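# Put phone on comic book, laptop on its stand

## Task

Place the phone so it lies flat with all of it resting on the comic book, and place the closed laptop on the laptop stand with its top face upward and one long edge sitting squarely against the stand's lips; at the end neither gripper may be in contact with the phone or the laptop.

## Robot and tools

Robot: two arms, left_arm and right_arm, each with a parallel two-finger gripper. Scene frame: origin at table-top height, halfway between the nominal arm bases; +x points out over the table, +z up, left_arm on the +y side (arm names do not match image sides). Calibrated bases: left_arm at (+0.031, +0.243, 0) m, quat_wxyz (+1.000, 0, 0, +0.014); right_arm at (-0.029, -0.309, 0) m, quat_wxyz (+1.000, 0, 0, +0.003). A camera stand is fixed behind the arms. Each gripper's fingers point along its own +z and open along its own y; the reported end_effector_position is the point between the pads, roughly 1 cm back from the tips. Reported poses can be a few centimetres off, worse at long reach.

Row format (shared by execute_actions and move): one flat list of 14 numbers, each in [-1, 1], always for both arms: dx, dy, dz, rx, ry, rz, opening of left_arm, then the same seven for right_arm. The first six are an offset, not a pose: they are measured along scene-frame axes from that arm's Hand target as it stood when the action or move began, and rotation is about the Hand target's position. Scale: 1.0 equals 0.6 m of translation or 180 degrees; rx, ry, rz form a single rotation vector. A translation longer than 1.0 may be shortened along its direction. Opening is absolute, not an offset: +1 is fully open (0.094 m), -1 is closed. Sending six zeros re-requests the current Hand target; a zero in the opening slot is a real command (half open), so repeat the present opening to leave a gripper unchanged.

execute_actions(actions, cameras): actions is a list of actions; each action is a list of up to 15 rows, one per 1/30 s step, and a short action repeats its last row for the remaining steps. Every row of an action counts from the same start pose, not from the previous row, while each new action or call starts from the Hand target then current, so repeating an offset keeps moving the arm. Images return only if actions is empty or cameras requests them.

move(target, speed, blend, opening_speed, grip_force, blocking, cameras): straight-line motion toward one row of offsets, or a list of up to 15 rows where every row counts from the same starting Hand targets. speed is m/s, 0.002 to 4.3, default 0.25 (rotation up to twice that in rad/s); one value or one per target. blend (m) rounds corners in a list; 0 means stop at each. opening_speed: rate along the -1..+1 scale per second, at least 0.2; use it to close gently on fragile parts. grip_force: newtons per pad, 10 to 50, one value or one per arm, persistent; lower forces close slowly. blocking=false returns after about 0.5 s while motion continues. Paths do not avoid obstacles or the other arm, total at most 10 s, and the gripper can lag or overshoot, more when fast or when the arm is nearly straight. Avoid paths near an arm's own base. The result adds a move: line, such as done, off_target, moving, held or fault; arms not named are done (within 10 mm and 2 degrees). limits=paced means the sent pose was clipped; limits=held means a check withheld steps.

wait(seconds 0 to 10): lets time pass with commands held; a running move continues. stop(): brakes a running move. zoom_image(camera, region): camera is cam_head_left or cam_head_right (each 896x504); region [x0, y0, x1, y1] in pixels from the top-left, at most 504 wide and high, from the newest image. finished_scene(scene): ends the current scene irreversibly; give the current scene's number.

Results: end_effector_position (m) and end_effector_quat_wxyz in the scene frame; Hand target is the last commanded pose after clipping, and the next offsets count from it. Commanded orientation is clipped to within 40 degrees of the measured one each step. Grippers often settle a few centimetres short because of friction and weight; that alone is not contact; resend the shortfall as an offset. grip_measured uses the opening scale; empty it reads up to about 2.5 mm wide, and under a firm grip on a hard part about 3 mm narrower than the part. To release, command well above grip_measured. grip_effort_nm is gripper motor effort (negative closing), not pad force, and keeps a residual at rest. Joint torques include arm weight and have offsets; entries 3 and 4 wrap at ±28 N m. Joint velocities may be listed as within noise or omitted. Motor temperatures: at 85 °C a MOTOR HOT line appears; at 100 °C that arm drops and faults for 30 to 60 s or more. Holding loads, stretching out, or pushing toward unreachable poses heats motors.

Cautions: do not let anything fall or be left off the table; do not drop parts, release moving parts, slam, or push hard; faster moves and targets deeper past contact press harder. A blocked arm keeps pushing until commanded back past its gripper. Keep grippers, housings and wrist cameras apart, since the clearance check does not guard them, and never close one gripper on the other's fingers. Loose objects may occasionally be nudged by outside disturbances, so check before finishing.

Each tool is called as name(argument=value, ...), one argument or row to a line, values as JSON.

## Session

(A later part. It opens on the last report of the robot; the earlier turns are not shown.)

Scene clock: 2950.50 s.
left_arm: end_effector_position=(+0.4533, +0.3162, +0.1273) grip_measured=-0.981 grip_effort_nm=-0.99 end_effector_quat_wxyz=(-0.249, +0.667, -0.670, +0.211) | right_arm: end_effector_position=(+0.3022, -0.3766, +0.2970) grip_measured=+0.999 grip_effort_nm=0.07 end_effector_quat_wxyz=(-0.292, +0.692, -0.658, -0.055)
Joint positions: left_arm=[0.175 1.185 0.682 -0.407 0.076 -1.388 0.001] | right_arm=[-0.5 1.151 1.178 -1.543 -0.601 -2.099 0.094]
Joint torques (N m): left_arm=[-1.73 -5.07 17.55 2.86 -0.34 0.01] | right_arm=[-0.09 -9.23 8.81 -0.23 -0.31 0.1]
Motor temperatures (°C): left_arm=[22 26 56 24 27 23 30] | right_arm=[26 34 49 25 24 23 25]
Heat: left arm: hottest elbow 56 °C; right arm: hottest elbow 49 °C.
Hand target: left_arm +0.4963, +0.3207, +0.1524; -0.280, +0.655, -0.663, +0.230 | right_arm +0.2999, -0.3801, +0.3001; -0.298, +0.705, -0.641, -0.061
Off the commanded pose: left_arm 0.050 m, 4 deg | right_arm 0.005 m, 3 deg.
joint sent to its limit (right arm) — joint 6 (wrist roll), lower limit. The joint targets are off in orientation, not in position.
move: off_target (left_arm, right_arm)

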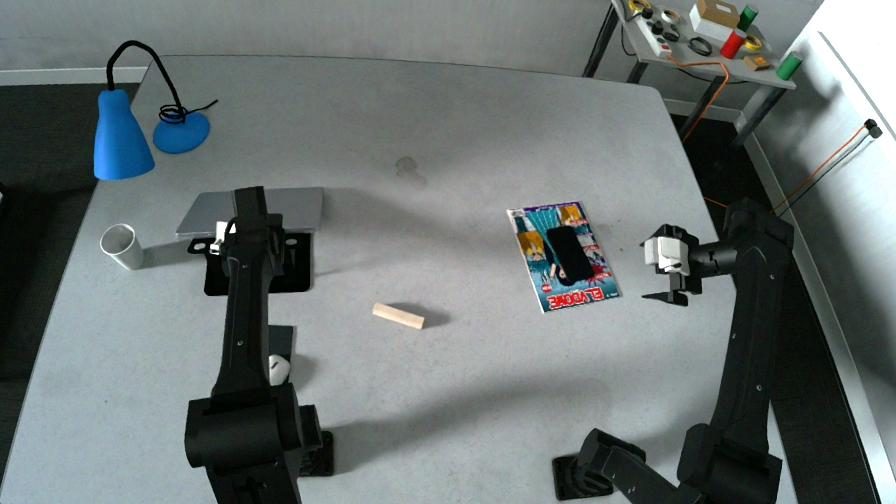

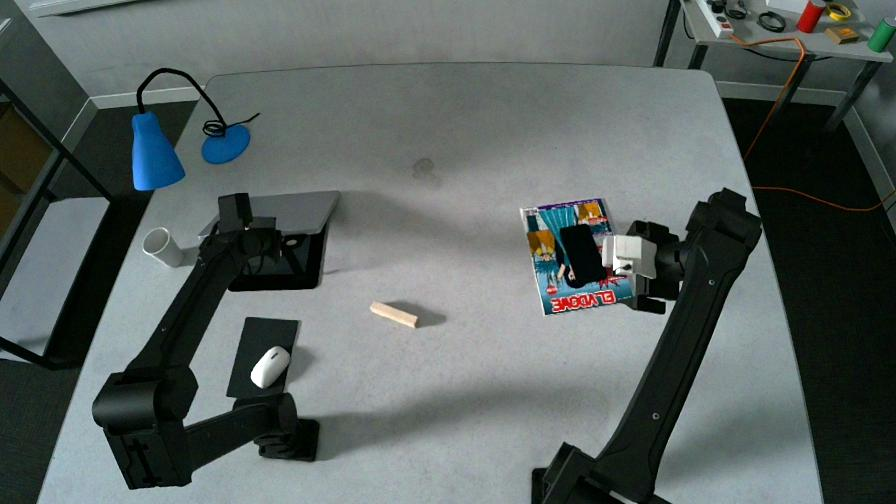

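move(
  target=[
    [-0.1177, -0.008, 0.0626, 0.0, 0.0, 0.0, -1.0, 0, 0, 0, 0, 0, 0, 1.0],
    [-0.25, -0.1, 0.2, 0.0, 0.0, 0.0, -1.0, 0, 0, 0, 0, 0, 0, 1.0],
  ],
  speed=[0.08, 0.2],
  blend=[0.03, 0],
  cameras=["cam_head_right", "cam_head_left"],
)

zoom_image(
  camera="cam_head_right",
  region=[180, 160, 360, 300],
)

zoom_image(
  camera="cam_head_left",
  region=[160, 160, 340, 300],
)

Scene clock: 2956.97 s.
left_arm: end_effector_position=(+0.3328, +0.2643, +0.2274) grip_measured=-0.981 grip_effort_nm=-0.99 end_effector_quat_wxyz=(-0.254, +0.665, -0.672, +0.204) | right_arm: end_effector_position=(+0.3022, -0.3766, +0.2970) grip_measured=+0.999 grip_effort_nm=0.07 end_effector_quat_wxyz=(-0.292, +0.692, -0.658, -0.055)
Joint positions: left_arm=[0.027 0.674 0.682 -0.915 -0.03 -1.495 0.001] | right_arm=[-0.5 1.151 1.178 -1.543 -0.601 -2.099 0.094]
Joint torques (N m): left_arm=[-2.2 -3.31 18.95 0.95 -0.18 -0.06] | right_arm=[-0.15 -9.29 8.8 -0.2 -0.31 0.11]
Heat: left arm: hottest elbow 54 °C; right arm: hottest elbow 49 °C.
Hand target: left_arm +0.3463, +0.2606, +0.2724; -0.280, +0.655, -0.663, +0.230 | right_arm +0.2999, -0.3801, +0.3001; -0.298, +0.705, -0.641, -0.061
Off the commanded pose: left_arm 0.047 m, 4 deg | right_arm 0.005 m, 3 deg.
joint sent to its limit (right arm) — joint 6 (wrist roll), lower limit. The joint targets are off in orientation, not in position.
move: off_target (left_arm, right_arm)

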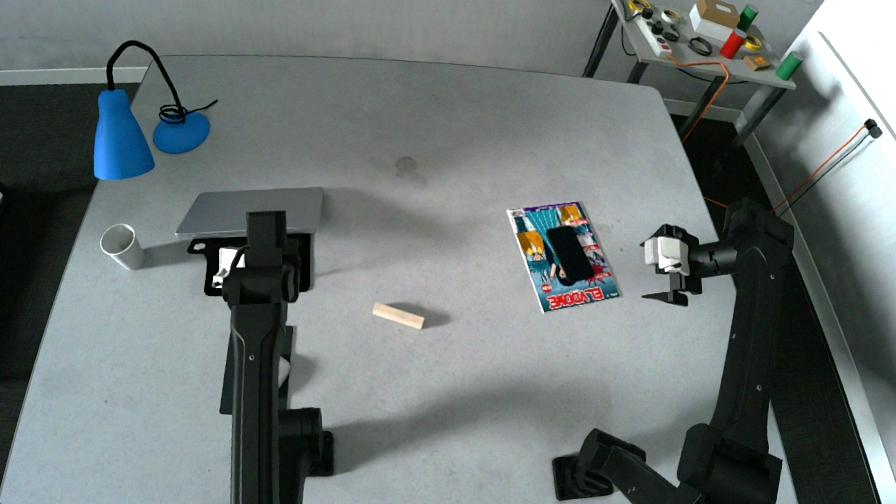

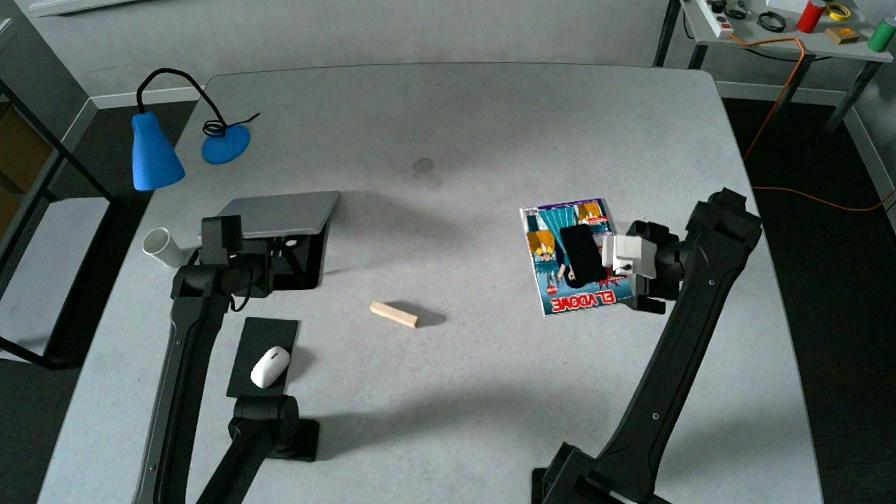

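Scaled by 2.800.

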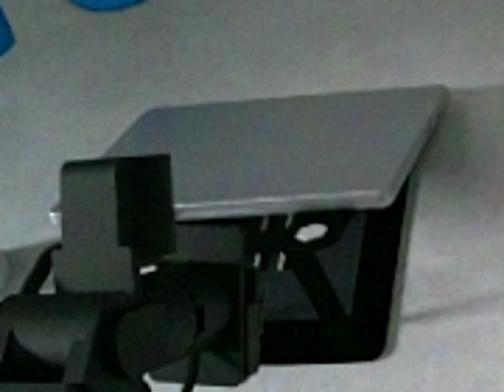

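Scaled by 2.800.

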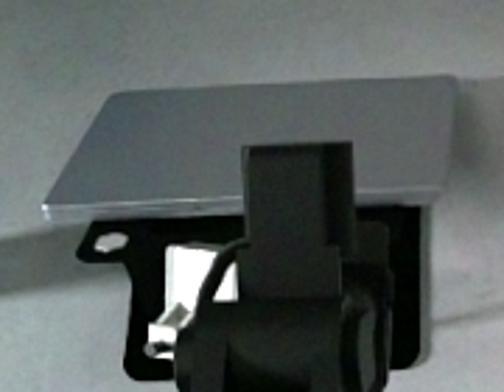

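move(
  target=[0.1328, 0.1723, -0.139, 0.0, 0.0, 0.0, -1.0, 0, 0, 0, 0, 0, 0, 1.0],
  speed=0.15,
  cameras=[],
)

Scene clock: 2990.47 s.
left_arm: end_effector_position=(+0.4110, +0.3533, +0.1684) grip_measured=-0.981 grip_effort_nm=-0.99 end_effector_quat_wxyz=(-0.256, +0.662, -0.669, +0.222) | right_arm: end_effector_position=(+0.3022, -0.3766, +0.2970) grip_measured=+0.999 grip_effort_nm=0.07 end_effector_quat_wxyz=(-0.292, +0.692, -0.658, -0.055)
Joint positions: left_arm=[0.338 1.025 0.682 -0.56 0.19 -1.26 0.001] | right_arm=[-0.5 1.151 1.178 -1.543 -0.601 -2.099 0.094]
Joint torques (N m): left_arm=[-0.21 -6.95 14.46 1.94 0.12 0.18] | right_arm=[-0.15 -9.35 8.8 -0.2 -0.3 0.11]
Heat: left arm: hottest elbow 53 °C; right arm: hottest elbow 49 °C.
Hand target: left_arm +0.4259, +0.3640, +0.1889; -0.280, +0.655, -0.663, +0.230 | right_arm +0.2999, -0.3801, +0.3001; -0.298, +0.705, -0.641, -0.061
Off the commanded pose: left_arm 0.028 m, 3 deg | right_arm 0.005 m, 3 deg.
joint sent to its limit (right arm) — joint 6 (wrist roll), lower limit. The joint targets are off in orientation, not in position.
move: off_target (left_arm, right_arm)
No camera images: "cameras" was empty.

move(
  target=[0.07, 0.0083, -0.0717, 0.0, 0.0, 0.0, -1.0, 0, 0, 0, 0, 0, 0, 1.0],
  speed=0.08,
  cameras=["cam_head_right", "cam_head_left"],
)

zoom_image(
  camera="cam_head_right",
  region=[180, 160, 360, 300],
)

zoom_image(
  camera="cam_head_left",
  region=[160, 160, 340, 300],
)

Scene clock: 2994.93 s.
left_arm: end_effector_position=(+0.4469, +0.3674, +0.1289) grip_measured=-0.981 grip_effort_nm=-0.99 end_effector_quat_wxyz=(-0.262, +0.663, -0.665, +0.220) | right_arm: end_effector_position=(+0.3022, -0.3766, +0.2970) grip_measured=+0.999 grip_effort_nm=0.07 end_effector_quat_wxyz=(-0.292, +0.692, -0.658, -0.055)
Joint positions: left_arm=[0.334 1.197 0.682 -0.376 0.176 -1.268 0.001] | right_arm=[-0.5 1.151 1.178 -1.543 -0.601 -2.099 0.094]
Joint torques (N m): left_arm=[-2.55 -8.12 14.34 1.96 -0.19 -0.02] | right_arm=[-0.15 -9.29 8.81 -0.2 -0.3 0.11]
Heat: left arm: hottest elbow 53 °C; right arm: hottest elbow 48 °C.
Hand target: left_arm +0.4679, +0.3691, +0.1461; -0.280, +0.655, -0.663, +0.230 | right_arm +0.2999, -0.3801, +0.3001; -0.298, +0.705, -0.641, -0.061
Off the commanded pose: left_arm 0.027 m, 2 deg | right_arm 0.005 m, 3 deg.
joint sent to its limit (right arm) — joint 6 (wrist roll), lower limit. The joint targets are off in orientation, not in position.
move: off_target (left_arm, right_arm)

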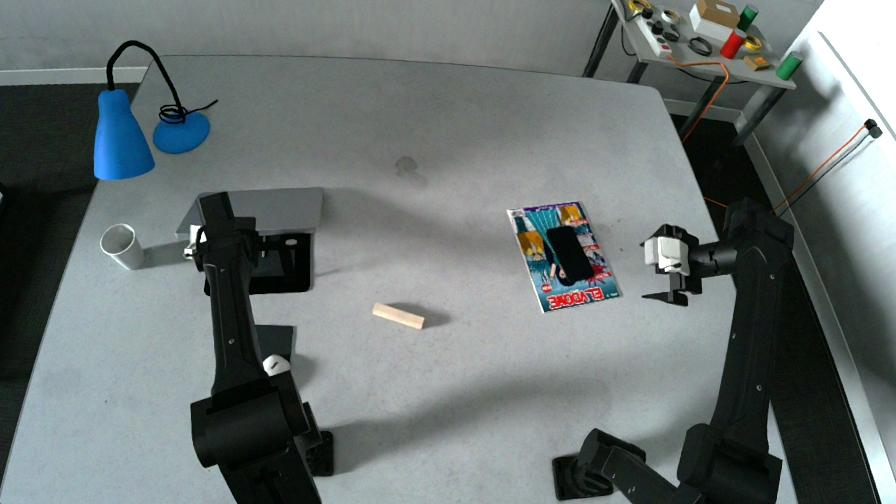

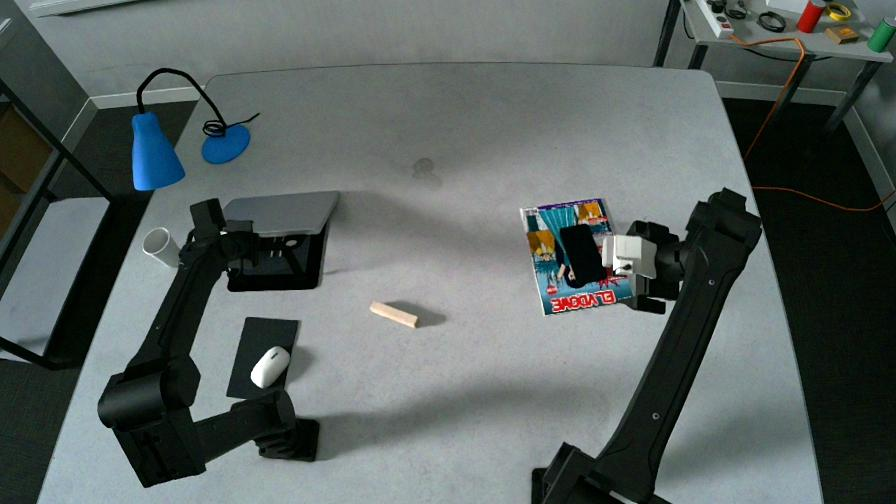

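Scaled by 2.800.

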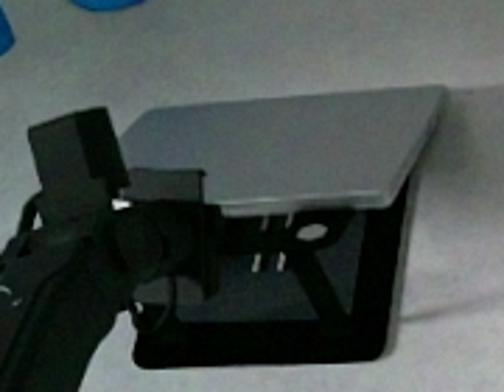

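Scaled by 2.800.

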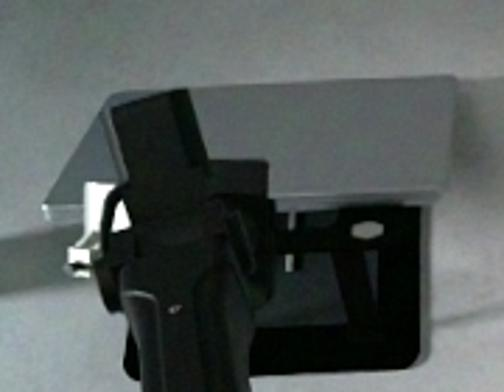

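move(
  target=[0.0515, 0.0035, -0.0274, 0.0, 0.0, 0.0, -1.0, 0, 0, 0, 0, 0, 0, 1.0],
  speed=0.05,
  cameras=["cam_head_right", "cam_head_left"],
)

zoom_image(
  camera="cam_head_right",
  region=[180, 160, 360, 300],
)

zoom_image(
  camera="cam_head_left",
  region=[160, 160, 340, 300],
)

Scene clock: 2999.47 s.
left_arm: end_effector_position=(+0.4665, +0.3708, +0.1269) grip_measured=-0.981 grip_effort_nm=-0.99 end_effector_quat_wxyz=(-0.270, +0.666, -0.658, +0.224) | right_arm: end_effector_position=(+0.3022, -0.3766, +0.2970) grip_measured=+0.999 grip_effort_nm=0.07 end_effector_quat_wxyz=(-0.292, +0.692, -0.658, -0.055)
Joint positions: left_arm=[0.32 1.251 0.711 -0.329 0.162 -1.294 0.001] | right_arm=[-0.5 1.151 1.178 -1.543 -0.601 -2.099 0.094]
Joint torques (N m): left_arm=[-3.55 -4.19 15.31 2.74 -0.16 0.11] | right_arm=[-0.09 -9.29 8.79 -0.21 -0.31 0.11]
Heat: left arm: hottest elbow 53 °C; right arm: hottest elbow 48 °C.
Hand target: left_arm +0.4988, +0.3712, +0.1296; -0.280, +0.655, -0.663, +0.230 | right_arm +0.2999, -0.3801, +0.3001; -0.298, +0.705, -0.641, -0.061
Off the commanded pose: left_arm 0.032 m, 2 deg | right_arm 0.005 m, 3 deg.
joint sent to its limit (right arm) — joint 6 (wrist roll), lower limit. The joint targets are off in orientation, not in position.
move: off_target (left_arm, right_arm)

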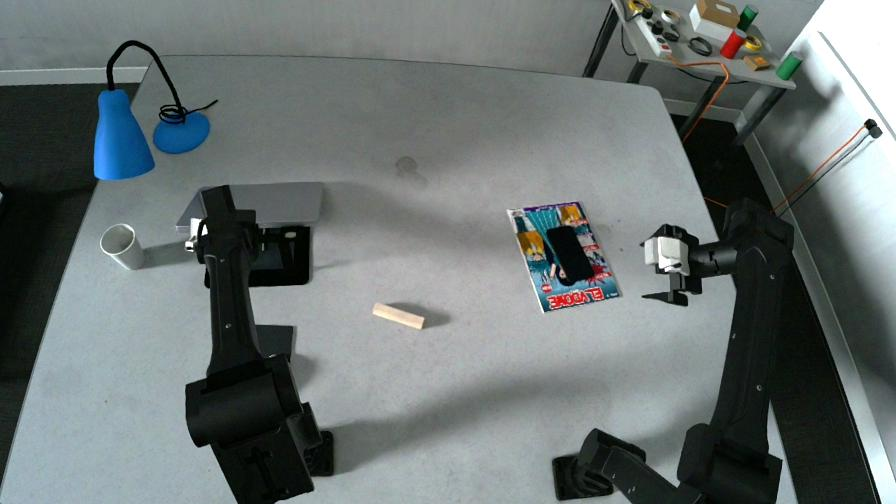

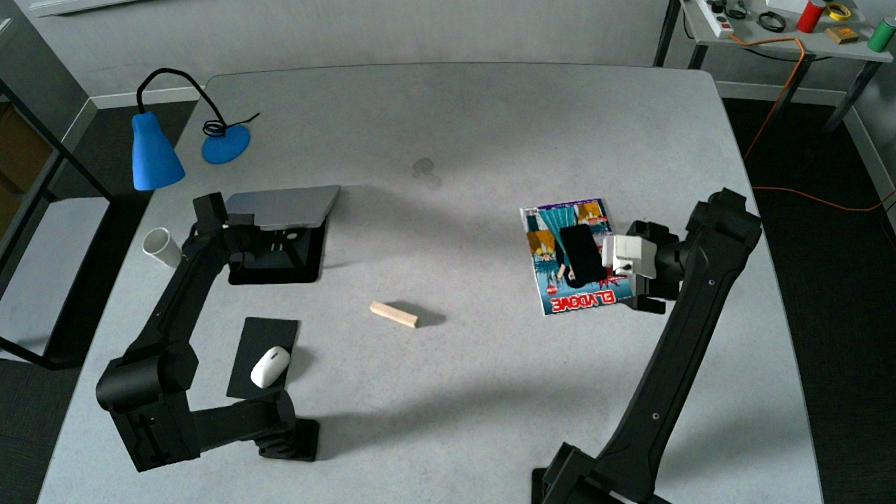

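Scaled by 2.800.

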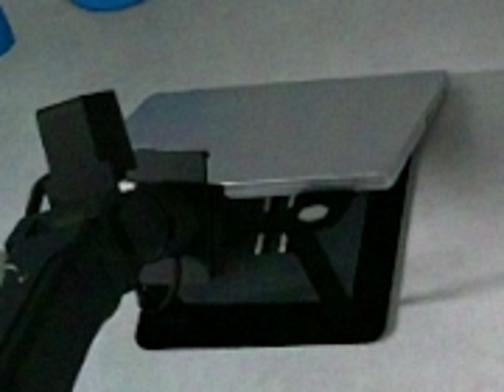

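Scaled by 2.800.

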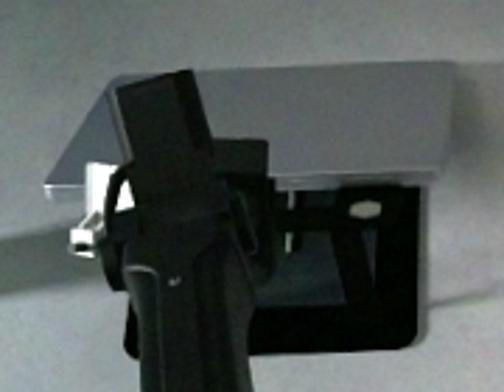

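move(
  target=[
    [-0.118, -0.008, 0.0626, 0.0, 0.0, 0.0, -1.0, 0, 0, 0, 0, 0, 0, 1.0],
    [-0.16, -0.02, 0.25, 0.0, 0.16, 0.0, -1.0, 0, 0, 0, 0, 0, 0, 1.0],
  ],
  speed=[0.1, 0.2],
  blend=[0.02, 0],
  cameras=["cam_head_right", "cam_head_left"],
)

zoom_image(
  camera="cam_head_right",
  region=[180, 160, 360, 300],
)

zoom_image(
  camera="cam_head_left",
  region=[160, 160, 340, 300],
)

Scene clock: 3029.27 s.
left_arm: end_effector_position=(+0.3840, +0.3584, +0.2517) grip_measured=-0.981 grip_effort_nm=-0.99 end_effector_quat_wxyz=(-0.083, +0.700, -0.708, +0.049) | right_arm: end_effector_position=(+0.3022, -0.3766, +0.2970) grip_measured=+0.999 grip_effort_nm=0.07 end_effector_quat_wxyz=(-0.292, +0.692, -0.658, -0.055)
Joint positions: left_arm=[0.296 1.186 1.155 -1.347 0.016 -1.237 0.001] | right_arm=[-0.5 1.151 1.178 -1.543 -0.601 -2.099 0.094]
Joint torques (N m): left_arm=[-2.55 -9.17 17.7 0.14 -0.14 0.03] | right_arm=[-0.03 -9.23 8.81 -0.18 -0.3 0.11]
Heat: left arm: hottest elbow 52 °C; right arm: hottest elbow 48 °C.
Hand target: left_arm +0.4028, +0.3592, +0.2797; -0.106, +0.691, -0.712, +0.060 | right_arm +0.2999, -0.3801, +0.3001; -0.298, +0.705, -0.641, -0.061
Off the commanded pose: left_arm 0.034 m, 3 deg | right_arm 0.005 m, 3 deg.
joint sent to its limit (right arm) — joint 6 (wrist roll), lower limit. The joint targets are off in orientation, not in position.
move: off_target (left_arm, right_arm)

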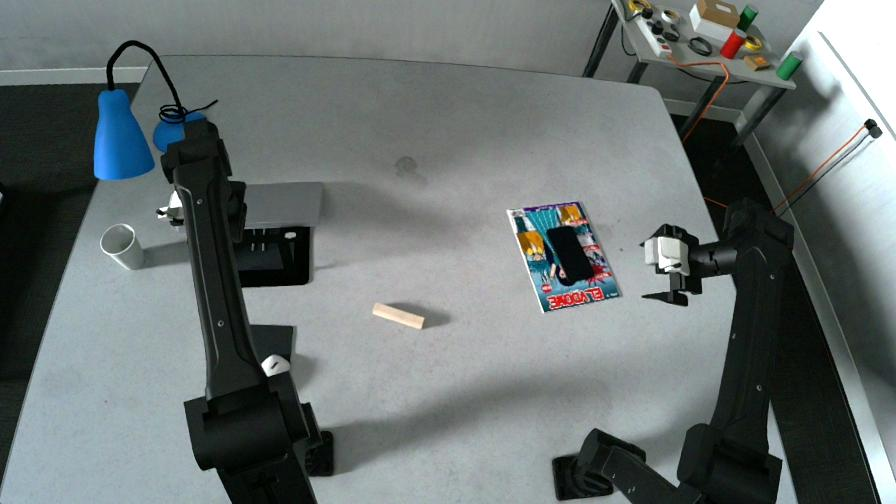

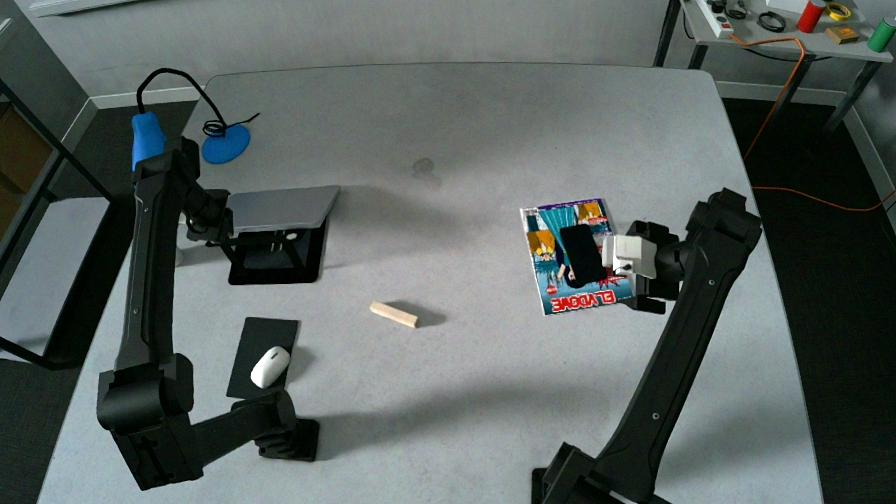

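Scaled by 2.800.

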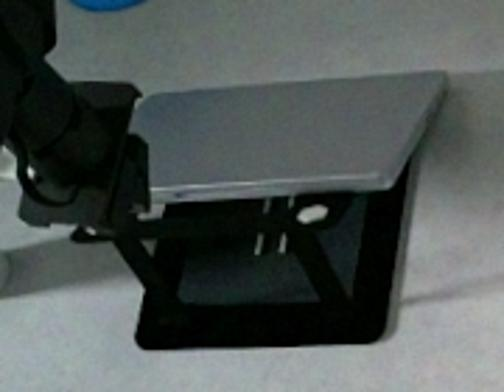

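Scaled by 2.800.

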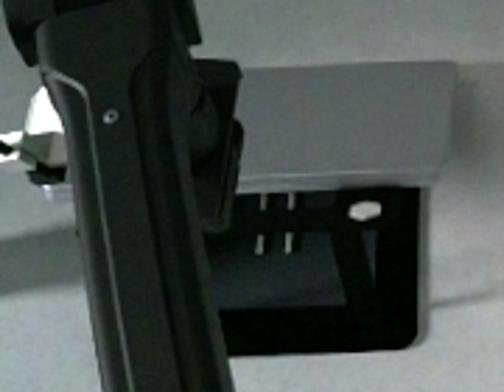

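move(
  target=[0.095, 0.01, -0.1445, 0.0, 0.0, 0.0, -1.0, 0, 0, 0, 0, 0, 0, 1.0],
  speed=0.12,
  cameras=["cam_head_right"],
)

zoom_image(
  camera="cam_head_right",
  region=[180, 160, 360, 300],
)

Scene clock: 3046.63 s.
left_arm: end_effector_position=(+0.4540, +0.3696, +0.1940) grip_measured=-0.981 grip_effort_nm=-0.99 end_effector_quat_wxyz=(-0.101, +0.694, -0.711, +0.058) | right_arm: end_effector_position=(+0.3022, -0.3766, +0.2970) grip_measured=+0.999 grip_effort_nm=0.07 end_effector_quat_wxyz=(-0.292, +0.692, -0.658, -0.055)
Joint positions: left_arm=[0.267 1.365 1.155 -1.127 0.009 -1.252 0.001] | right_arm=[-0.5 1.151 1.178 -1.543 -0.601 -2.099 0.094]
Joint torques (N m): left_arm=[-2.55 -12.04 11.11 1.36 -0.19 0.04] | right_arm=[-0.15 -9.23 8.8 -0.2 -0.31 0.11]
Heat: left arm: hottest elbow 54 °C; right arm: hottest elbow 48 °C.
Hand target: left_arm +0.4598, +0.3652, +0.1928; -0.106, +0.692, -0.712, +0.060 | right_arm +0.2999, -0.3801, +0.3001; -0.298, +0.705, -0.641, -0.061
Off the commanded pose: left_arm 0.007 m, 1 deg | right_arm 0.005 m, 3 deg.
joint sent to its limit (right arm) — joint 6 (wrist roll), lower limit. The joint targets are off in orientation, not in position.
move: off_target (right_arm)
Images, in order (width x height): cam_head_right 896x504.

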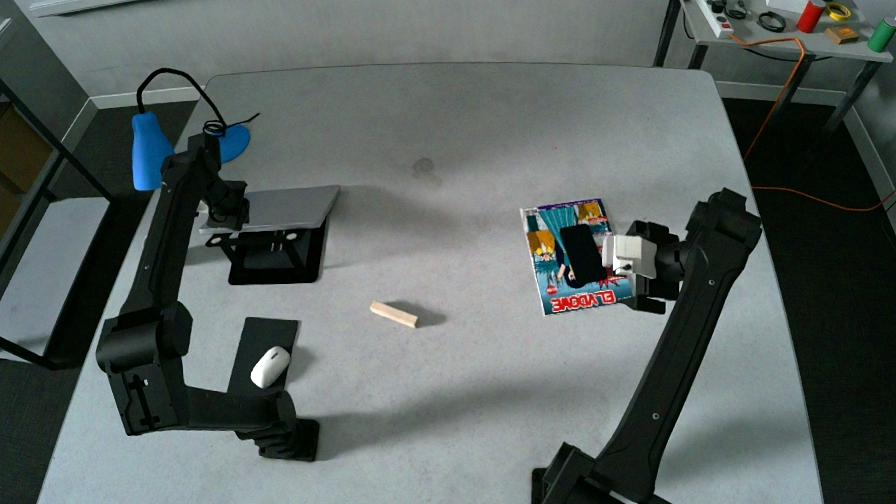

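Scaled by 2.800.

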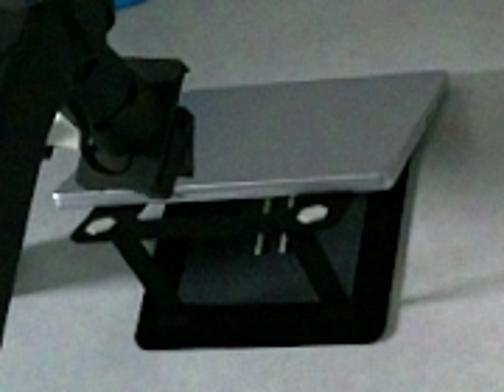

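move(
  target=[-0.018, -0.0583, -0.05, 0.0, 0.0, 0.0, -1.0, 0, 0, 0, 0, 0, 0, 1.0],
  speed=0.1,
  cameras=["cam_head_right"],
)

zoom_image(
  camera="cam_head_right",
  region=[180, 160, 360, 300],
)

Scene clock: 3054.57 s.
left_arm: end_effector_position=(+0.4484, +0.3350, +0.1574) grip_measured=-0.981 grip_effort_nm=-0.99 end_effector_quat_wxyz=(-0.094, +0.694, -0.712, +0.053) | right_arm: end_effector_position=(+0.3022, -0.3766, +0.2970) grip_measured=+0.999 grip_effort_nm=0.07 end_effector_quat_wxyz=(-0.292, +0.692, -0.658, -0.055)
Joint positions: left_arm=[0.186 1.363 1.056 -1.047 -0.01 -1.329 0.001] | right_arm=[-0.5 1.151 1.178 -1.543 -0.601 -2.099 0.094]
Joint torques (N m): left_arm=[-2.26 -13.74 9.39 1.24 -0.23 -0.05] | right_arm=[-0.09 -9.29 8.83 -0.18 -0.31 0.1]
Heat: left arm: hottest elbow 53 °C; right arm: hottest elbow 48 °C.
Hand target: left_arm +0.4490, +0.3301, +0.1629; -0.106, +0.691, -0.712, +0.060 | right_arm +0.2999, -0.3801, +0.3001; -0.298, +0.705, -0.641, -0.061
Off the commanded pose: left_arm 0.007 m, 2 deg | right_arm 0.005 m, 3 deg.
joint sent to its limit (right arm) — joint 6 (wrist roll), lower limit. The joint targets are off in orientation, not in position.
move: off_target (right_arm)
Images, in order (width x height): cam_head_right 896x504.

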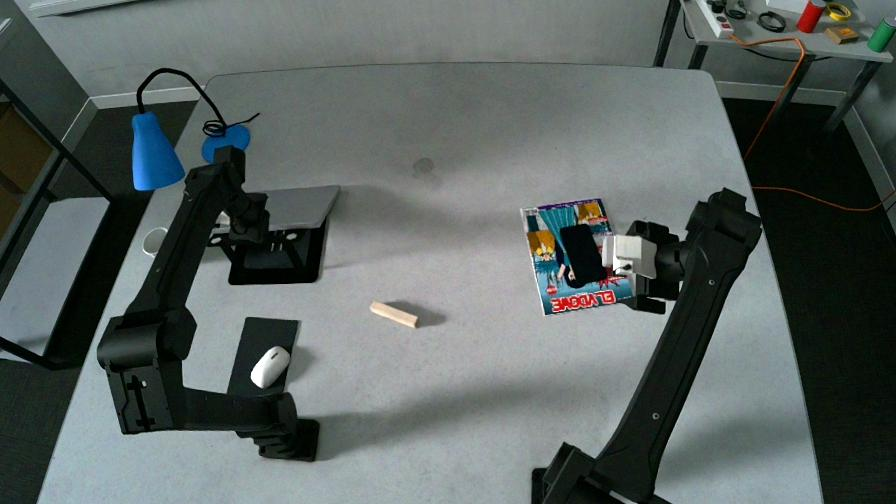

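Scaled by 2.800.

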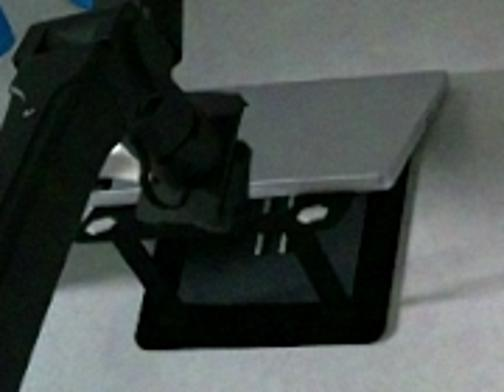

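move(
  target=[0.0, 0.0, -0.0233, 0.0, 0.0, 0.0, -1.0, 0, 0, 0, 0, 0, 0, 1.0],
  speed=0.06,
  cameras=[],
)

Scene clock: 3061.13 s.
left_arm: end_effector_position=(+0.4482, +0.3350, +0.1486) grip_measured=-0.981 grip_effort_nm=-0.99 end_effector_quat_wxyz=(-0.100, +0.693, -0.711, +0.056) | right_arm: end_effector_position=(+0.3022, -0.3766, +0.2970) grip_measured=+0.999 grip_effort_nm=0.07 end_effector_quat_wxyz=(-0.292, +0.692, -0.658, -0.055)
Joint positions: left_arm=[0.186 1.363 1.03 -1.008 -0.01 -1.33 0.001] | right_arm=[-0.5 1.151 1.178 -1.543 -0.601 -2.099 0.094]
Joint torques (N m): left_arm=[-3.02 -12.57 9.42 1.24 -0.18 -0.05] | right_arm=[-0.09 -9.35 8.81 -0.21 -0.3 0.1]
Heat: left arm: hottest elbow 52 °C; right arm: hottest elbow 48 °C.
Hand target: left_arm +0.4490, +0.3301, +0.1489; -0.106, +0.691, -0.712, +0.060 | right_arm +0.2999, -0.3801, +0.3001; -0.298, +0.705, -0.641, -0.061
Off the commanded pose: left_arm 0.005 m, 1 deg | right_arm 0.005 m, 3 deg.
joint sent to its limit (right arm) — joint 6 (wrist roll), lower limit. The joint targets are off in orientation, not in position.
move: off_target (right_arm)
No camera images: "cameras" was empty.

move(
  target=[0.05, 0.003, -0.0333, 0.0, 0.0, 0.0, -1.0, 0, 0, 0, 0, 0, 0, 1.0],
  speed=0.05,
  cameras=["cam_head_right", "cam_head_left"],
)

zoom_image(
  camera="cam_head_right",
  region=[180, 160, 360, 300],
)

zoom_image(
  camera="cam_head_left",
  region=[160, 160, 340, 300],
)

Scene clock: 3065.47 s.
left_arm: end_effector_position=(+0.4646, +0.3348, +0.1223) grip_measured=-0.981 grip_effort_nm=-0.99 end_effector_quat_wxyz=(-0.097, +0.695, -0.711, +0.055) | right_arm: end_effector_position=(+0.3022, -0.3766, +0.2970) grip_measured=+0.999 grip_effort_nm=0.07 end_effector_quat_wxyz=(-0.292, +0.692, -0.658, -0.055)
Joint positions: left_arm=[0.177 1.435 1.03 -0.943 -0.012 -1.341 0.001] | right_arm=[-0.5 1.151 1.178 -1.543 -0.601 -2.099 0.094]
Joint torques (N m): left_arm=[-2.08 -11.69 12.62 0.98 -0.23 -0.08] | right_arm=[-0.21 -9.23 8.83 -0.17 -0.3 0.11]
Motor temperatures (°C): left_arm=[22 27 51 24 27 23 30] | right_arm=[26 34 48 25 24 23 25]
Heat: left arm: hottest elbow 51 °C; right arm: hottest elbow 48 °C.
Hand target: left_arm +0.4791, +0.3320, +0.1290; -0.106, +0.691, -0.712, +0.060 | right_arm +0.2999, -0.3801, +0.3001; -0.298, +0.705, -0.641, -0.061
Off the commanded pose: left_arm 0.016 m, 1 deg | right_arm 0.005 m, 3 deg.
joint sent to its limit (right arm) — joint 6 (wrist roll), lower limit. The joint targets are off in orientation, not in position.
move: off_target (left_arm, right_arm)

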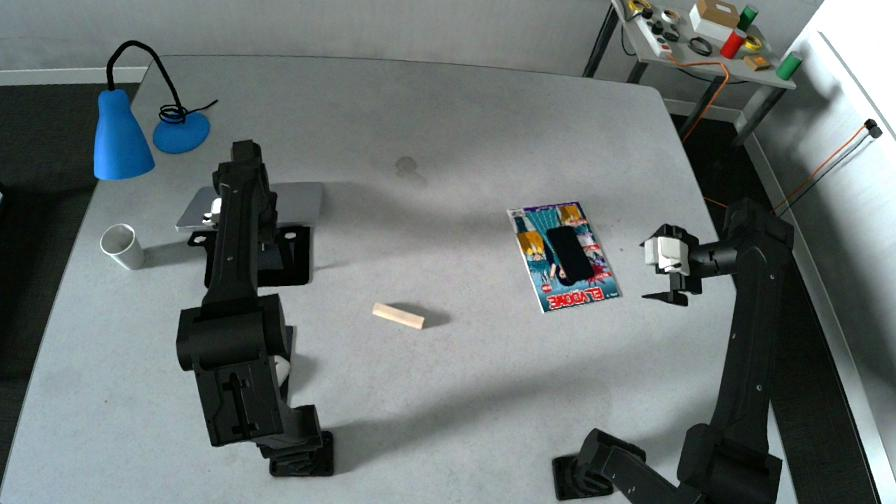

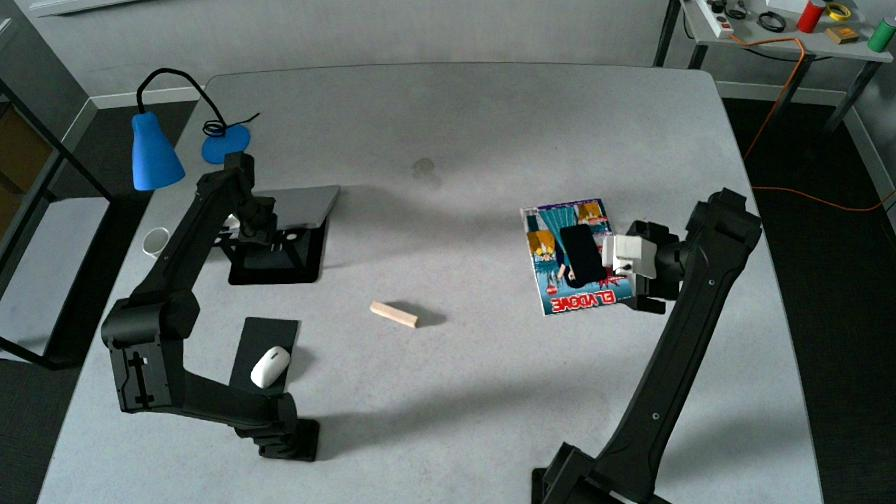

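Scaled by 2.800.

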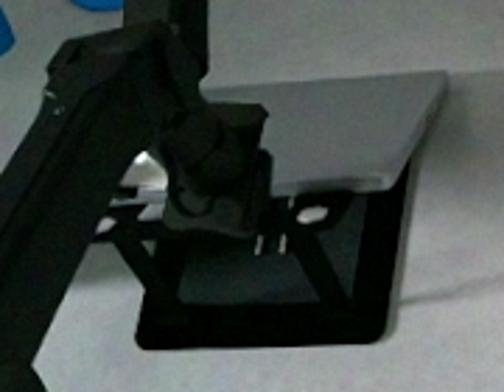

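Scaled by 2.800.

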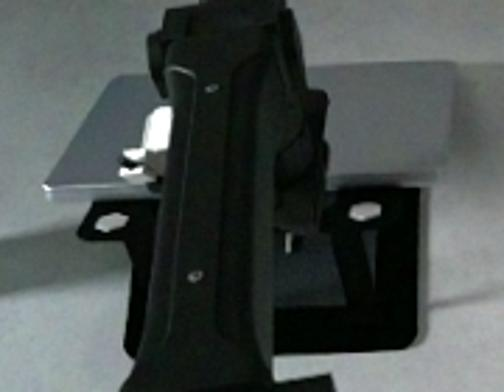

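move(
  target=[0.0333, 0.002, -0.008, 0.0, 0.0, 0.0, -1.0, 0, 0, 0, 0, 0, 0, 1.0],
  speed=0.05,
  cameras=["cam_head_right", "cam_head_left"],
)

zoom_image(
  camera="cam_head_right",
  region=[180, 160, 360, 300],
)

zoom_image(
  camera="cam_head_left",
  region=[160, 160, 340, 300],
)

Scene clock: 3077.07 s.
left_arm: end_effector_position=(+0.4705, +0.3341, +0.1106) grip_measured=-0.981 grip_effort_nm=-0.99 end_effector_quat_wxyz=(-0.088, +0.698, -0.709, +0.049) | right_arm: end_effector_position=(+0.3022, -0.3766, +0.2970) grip_measured=+0.999 grip_effort_nm=0.07 end_effector_quat_wxyz=(-0.292, +0.692, -0.658, -0.055)
Joint positions: left_arm=[0.172 1.474 1.041 -0.936 -0.014 -1.354 0.001] | right_arm=[-0.5 1.151 1.178 -1.543 -0.601 -2.099 0.094]
Joint torques (N m): left_arm=[-2.26 -11.81 15.68 0.83 -0.17 -0.03] | right_arm=[-0.15 -9.29 8.83 -0.2 -0.3 0.1]
Heat: left arm: hottest elbow 50 °C; right arm: hottest elbow 48 °C.
Hand target: left_arm +0.4989, +0.3331, +0.1240; -0.106, +0.691, -0.712, +0.060 | right_arm +0.2999, -0.3801, +0.3001; -0.298, +0.705, -0.641, -0.061
Off the commanded pose: left_arm 0.032 m, 3 deg | right_arm 0.005 m, 3 deg.
joint sent to its limit (right arm) — joint 6 (wrist roll), lower limit. The joint targets are off in orientation, not in position.
move: off_target (left_arm, right_arm)

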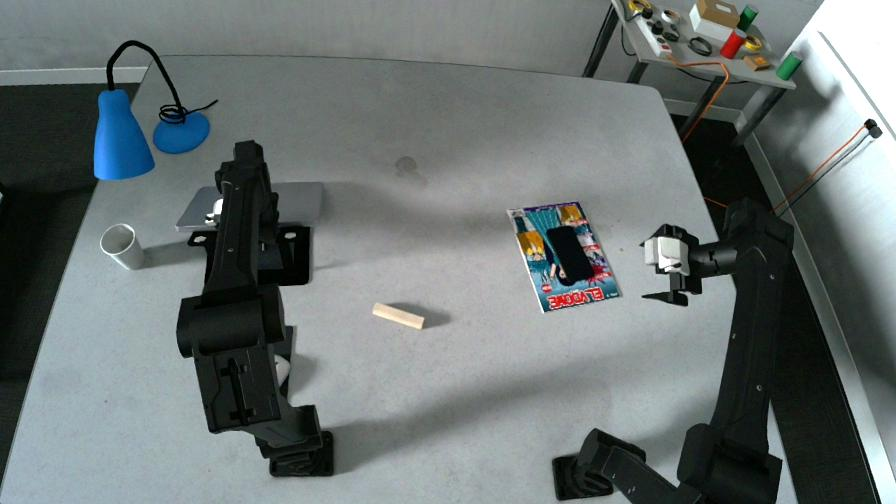

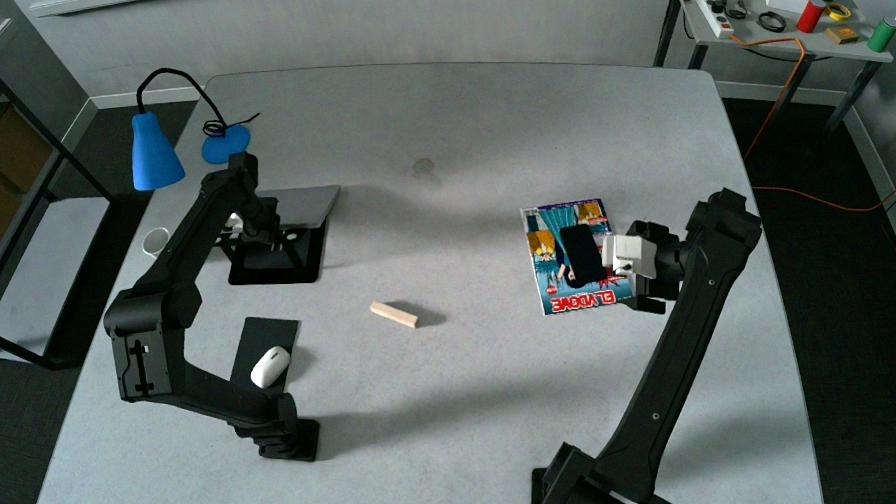

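Scaled by 2.800.

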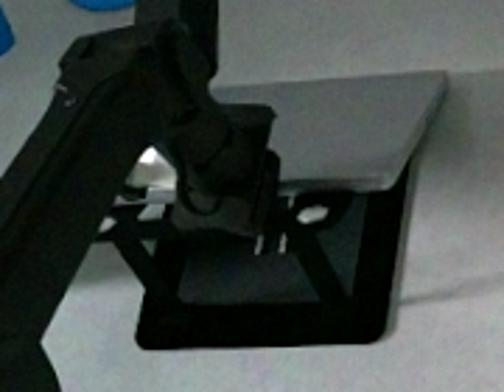

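Scaled by 2.800.

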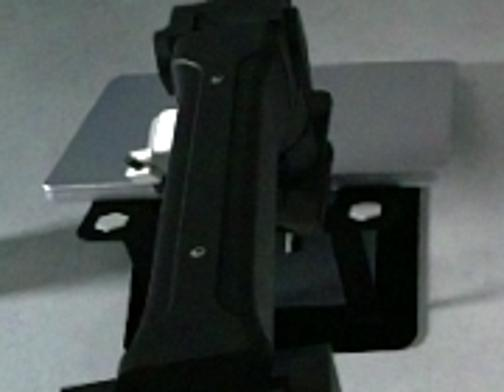

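move(
  target=[0.0133, 0.0, 0.03, 0.0, 0.0, 0.0, -1.0, 0, 0, 0, 0, 0, 0, 1.0],
  speed=0.05,
  cameras=["cam_head_right", "cam_head_left"],
)

zoom_image(
  camera="cam_head_right",
  region=[180, 160, 360, 300],
)

zoom_image(
  camera="cam_head_left",
  region=[160, 160, 340, 300],
)

Scene clock: 3093.83 s.
left_arm: end_effector_position=(+0.4704, +0.3338, +0.1129) grip_measured=-0.981 grip_effort_nm=-0.99 end_effector_quat_wxyz=(-0.075, +0.699, -0.710, +0.039) | right_arm: end_effector_position=(+0.3022, -0.3766, +0.2970) grip_measured=+0.999 grip_effort_nm=0.07 end_effector_quat_wxyz=(-0.292, +0.692, -0.658, -0.055)
Joint positions: left_arm=[0.17 1.49 1.069 -0.982 -0.016 -1.355 0.001] | right_arm=[-0.5 1.151 1.178 -1.543 -0.601 -2.099 0.094]
Joint torques (N m): left_arm=[-2.14 -12.75 17.78 0.57 -0.15 0] | right_arm=[-0.21 -9.29 8.79 -0.2 -0.31 0.11]
Heat: left arm: hottest elbow 50 °C; right arm: hottest elbow 48 °C.
Hand target: left_arm +0.5069, +0.3331, +0.1420; -0.106, +0.691, -0.712, +0.060 | right_arm +0.2999, -0.3801, +0.3001; -0.298, +0.705, -0.641, -0.061
Off the commanded pose: left_arm 0.047 m, 4 deg | right_arm 0.005 m, 3 deg.
joint sent to its limit (right arm) — joint 6 (wrist roll), lower limit. The joint targets are off in orientation, not in position.
move: off_target (left_arm, right_arm)

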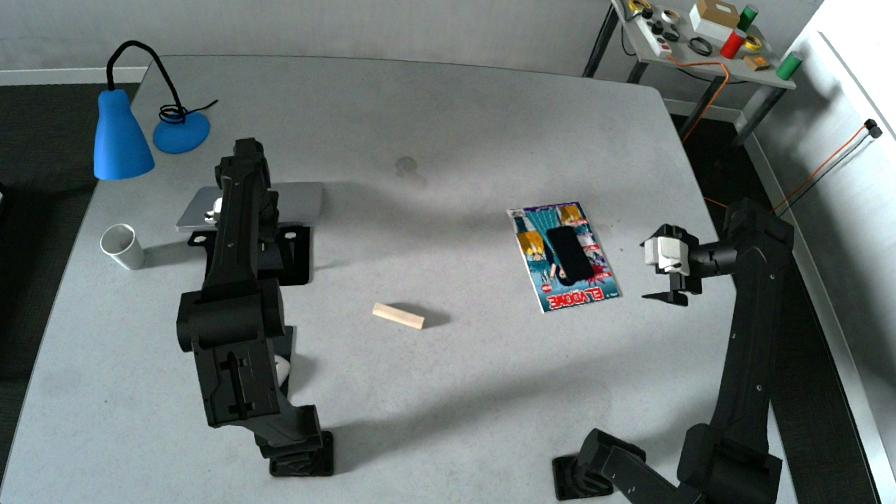

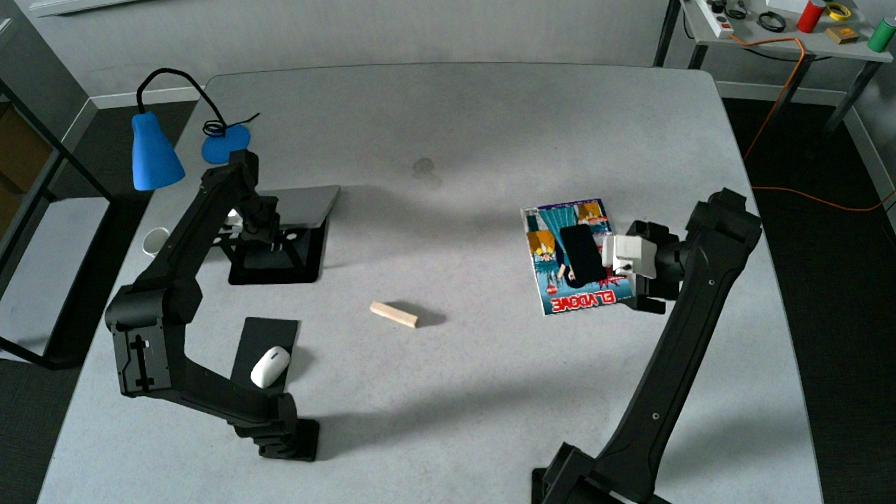

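Scaled by 2.800.

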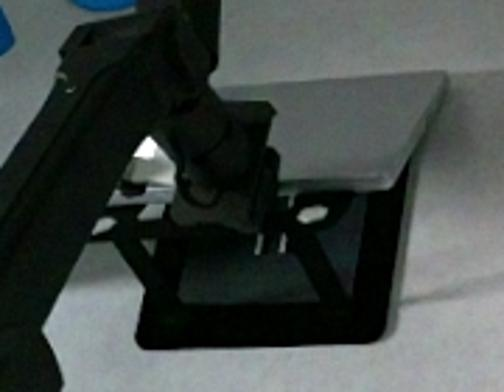

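Scaled by 2.800.

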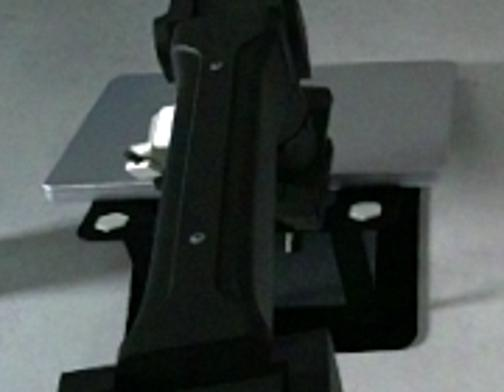

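move(
  target=[
    [-0.0917, 0.0, 0.04, 0.0, 0.0, 0.0, -1.0, 0, 0, 0, 0, 0, 0, 1.0],
    [-0.13, -0.05, 0.25, 0.0, 0.0, 0.0, -1.0, 0, 0, 0, 0, 0, 0, 1.0],
    [-0.45, -0.28, 0.25, 0.0, 0.0, 0.0, -1.0, 0, 0, 0, 0, 0, 0, 1.0],
  ],
  speed=[0.1, 0.2, 0.25],
  blend=[0.01, 0.03, 0],
  cameras=["cam_head_right", "cam_head_left"],
)

zoom_image(
  camera="cam_head_right",
  region=[180, 160, 360, 300],
)

zoom_image(
  camera="cam_head_left",
  region=[160, 160, 340, 300],
)

Scene clock: 3106.57 s.
left_arm: end_effector_position=(+0.2405, +0.1665, +0.2966) grip_measured=-0.981 grip_effort_nm=-0.99 end_effector_quat_wxyz=(-0.109, +0.693, -0.709, +0.069) | right_arm: end_effector_position=(+0.3022, -0.3766, +0.2970) grip_measured=+0.999 grip_effort_nm=0.07 end_effector_quat_wxyz=(-0.292, +0.692, -0.658, -0.055)
Joint positions: left_arm=[-0.501 0.782 1.025 -1.61 -0.162 -2.005 0.001] | right_arm=[-0.5 1.151 1.178 -1.543 -0.601 -2.099 0.094]
Joint torques (N m): left_arm=[-2.78 -2.55 9.74 0.25 -0.28 -0.02] | right_arm=[-0.15 -9.11 8.81 -0.23 -0.31 0.11]
Heat: left arm: hottest elbow 50 °C; right arm: hottest elbow 48 °C.
Hand target: left_arm +0.2369, +0.1651, +0.2920; -0.106, +0.691, -0.712, +0.060 | right_arm +0.2999, -0.3801, +0.3001; -0.298, +0.705, -0.641, -0.061
Off the commanded pose: left_arm 0.006 m, 1 deg | right_arm 0.005 m, 3 deg.
joint sent to its limit (right arm) — joint 6 (wrist roll), lower limit. The joint targets are off in orientation, not in position.
move: off_target (right_arm)

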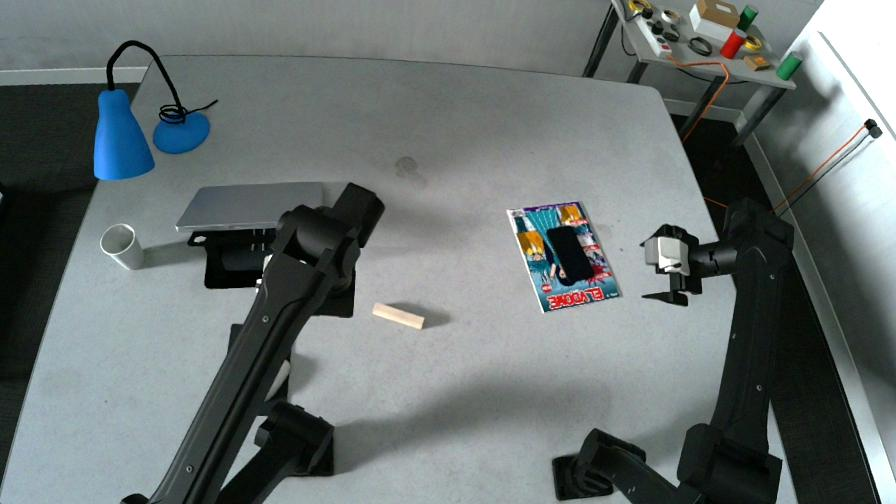

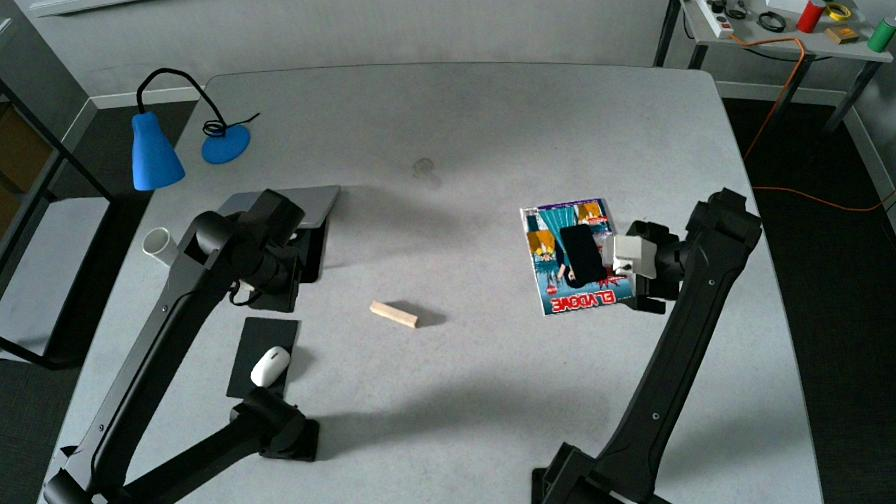

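Scaled by 2.800.

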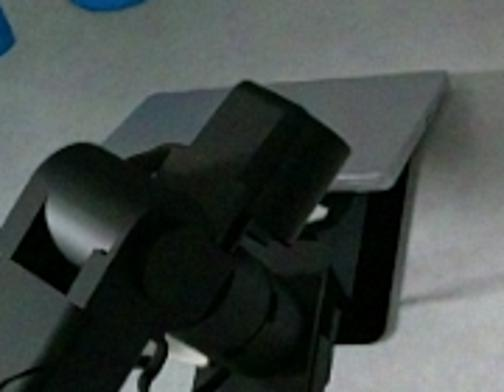

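Scaled by 2.800.

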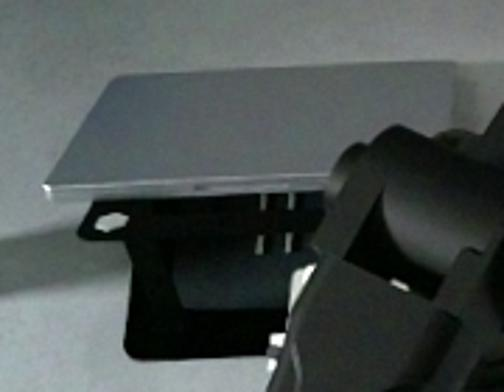

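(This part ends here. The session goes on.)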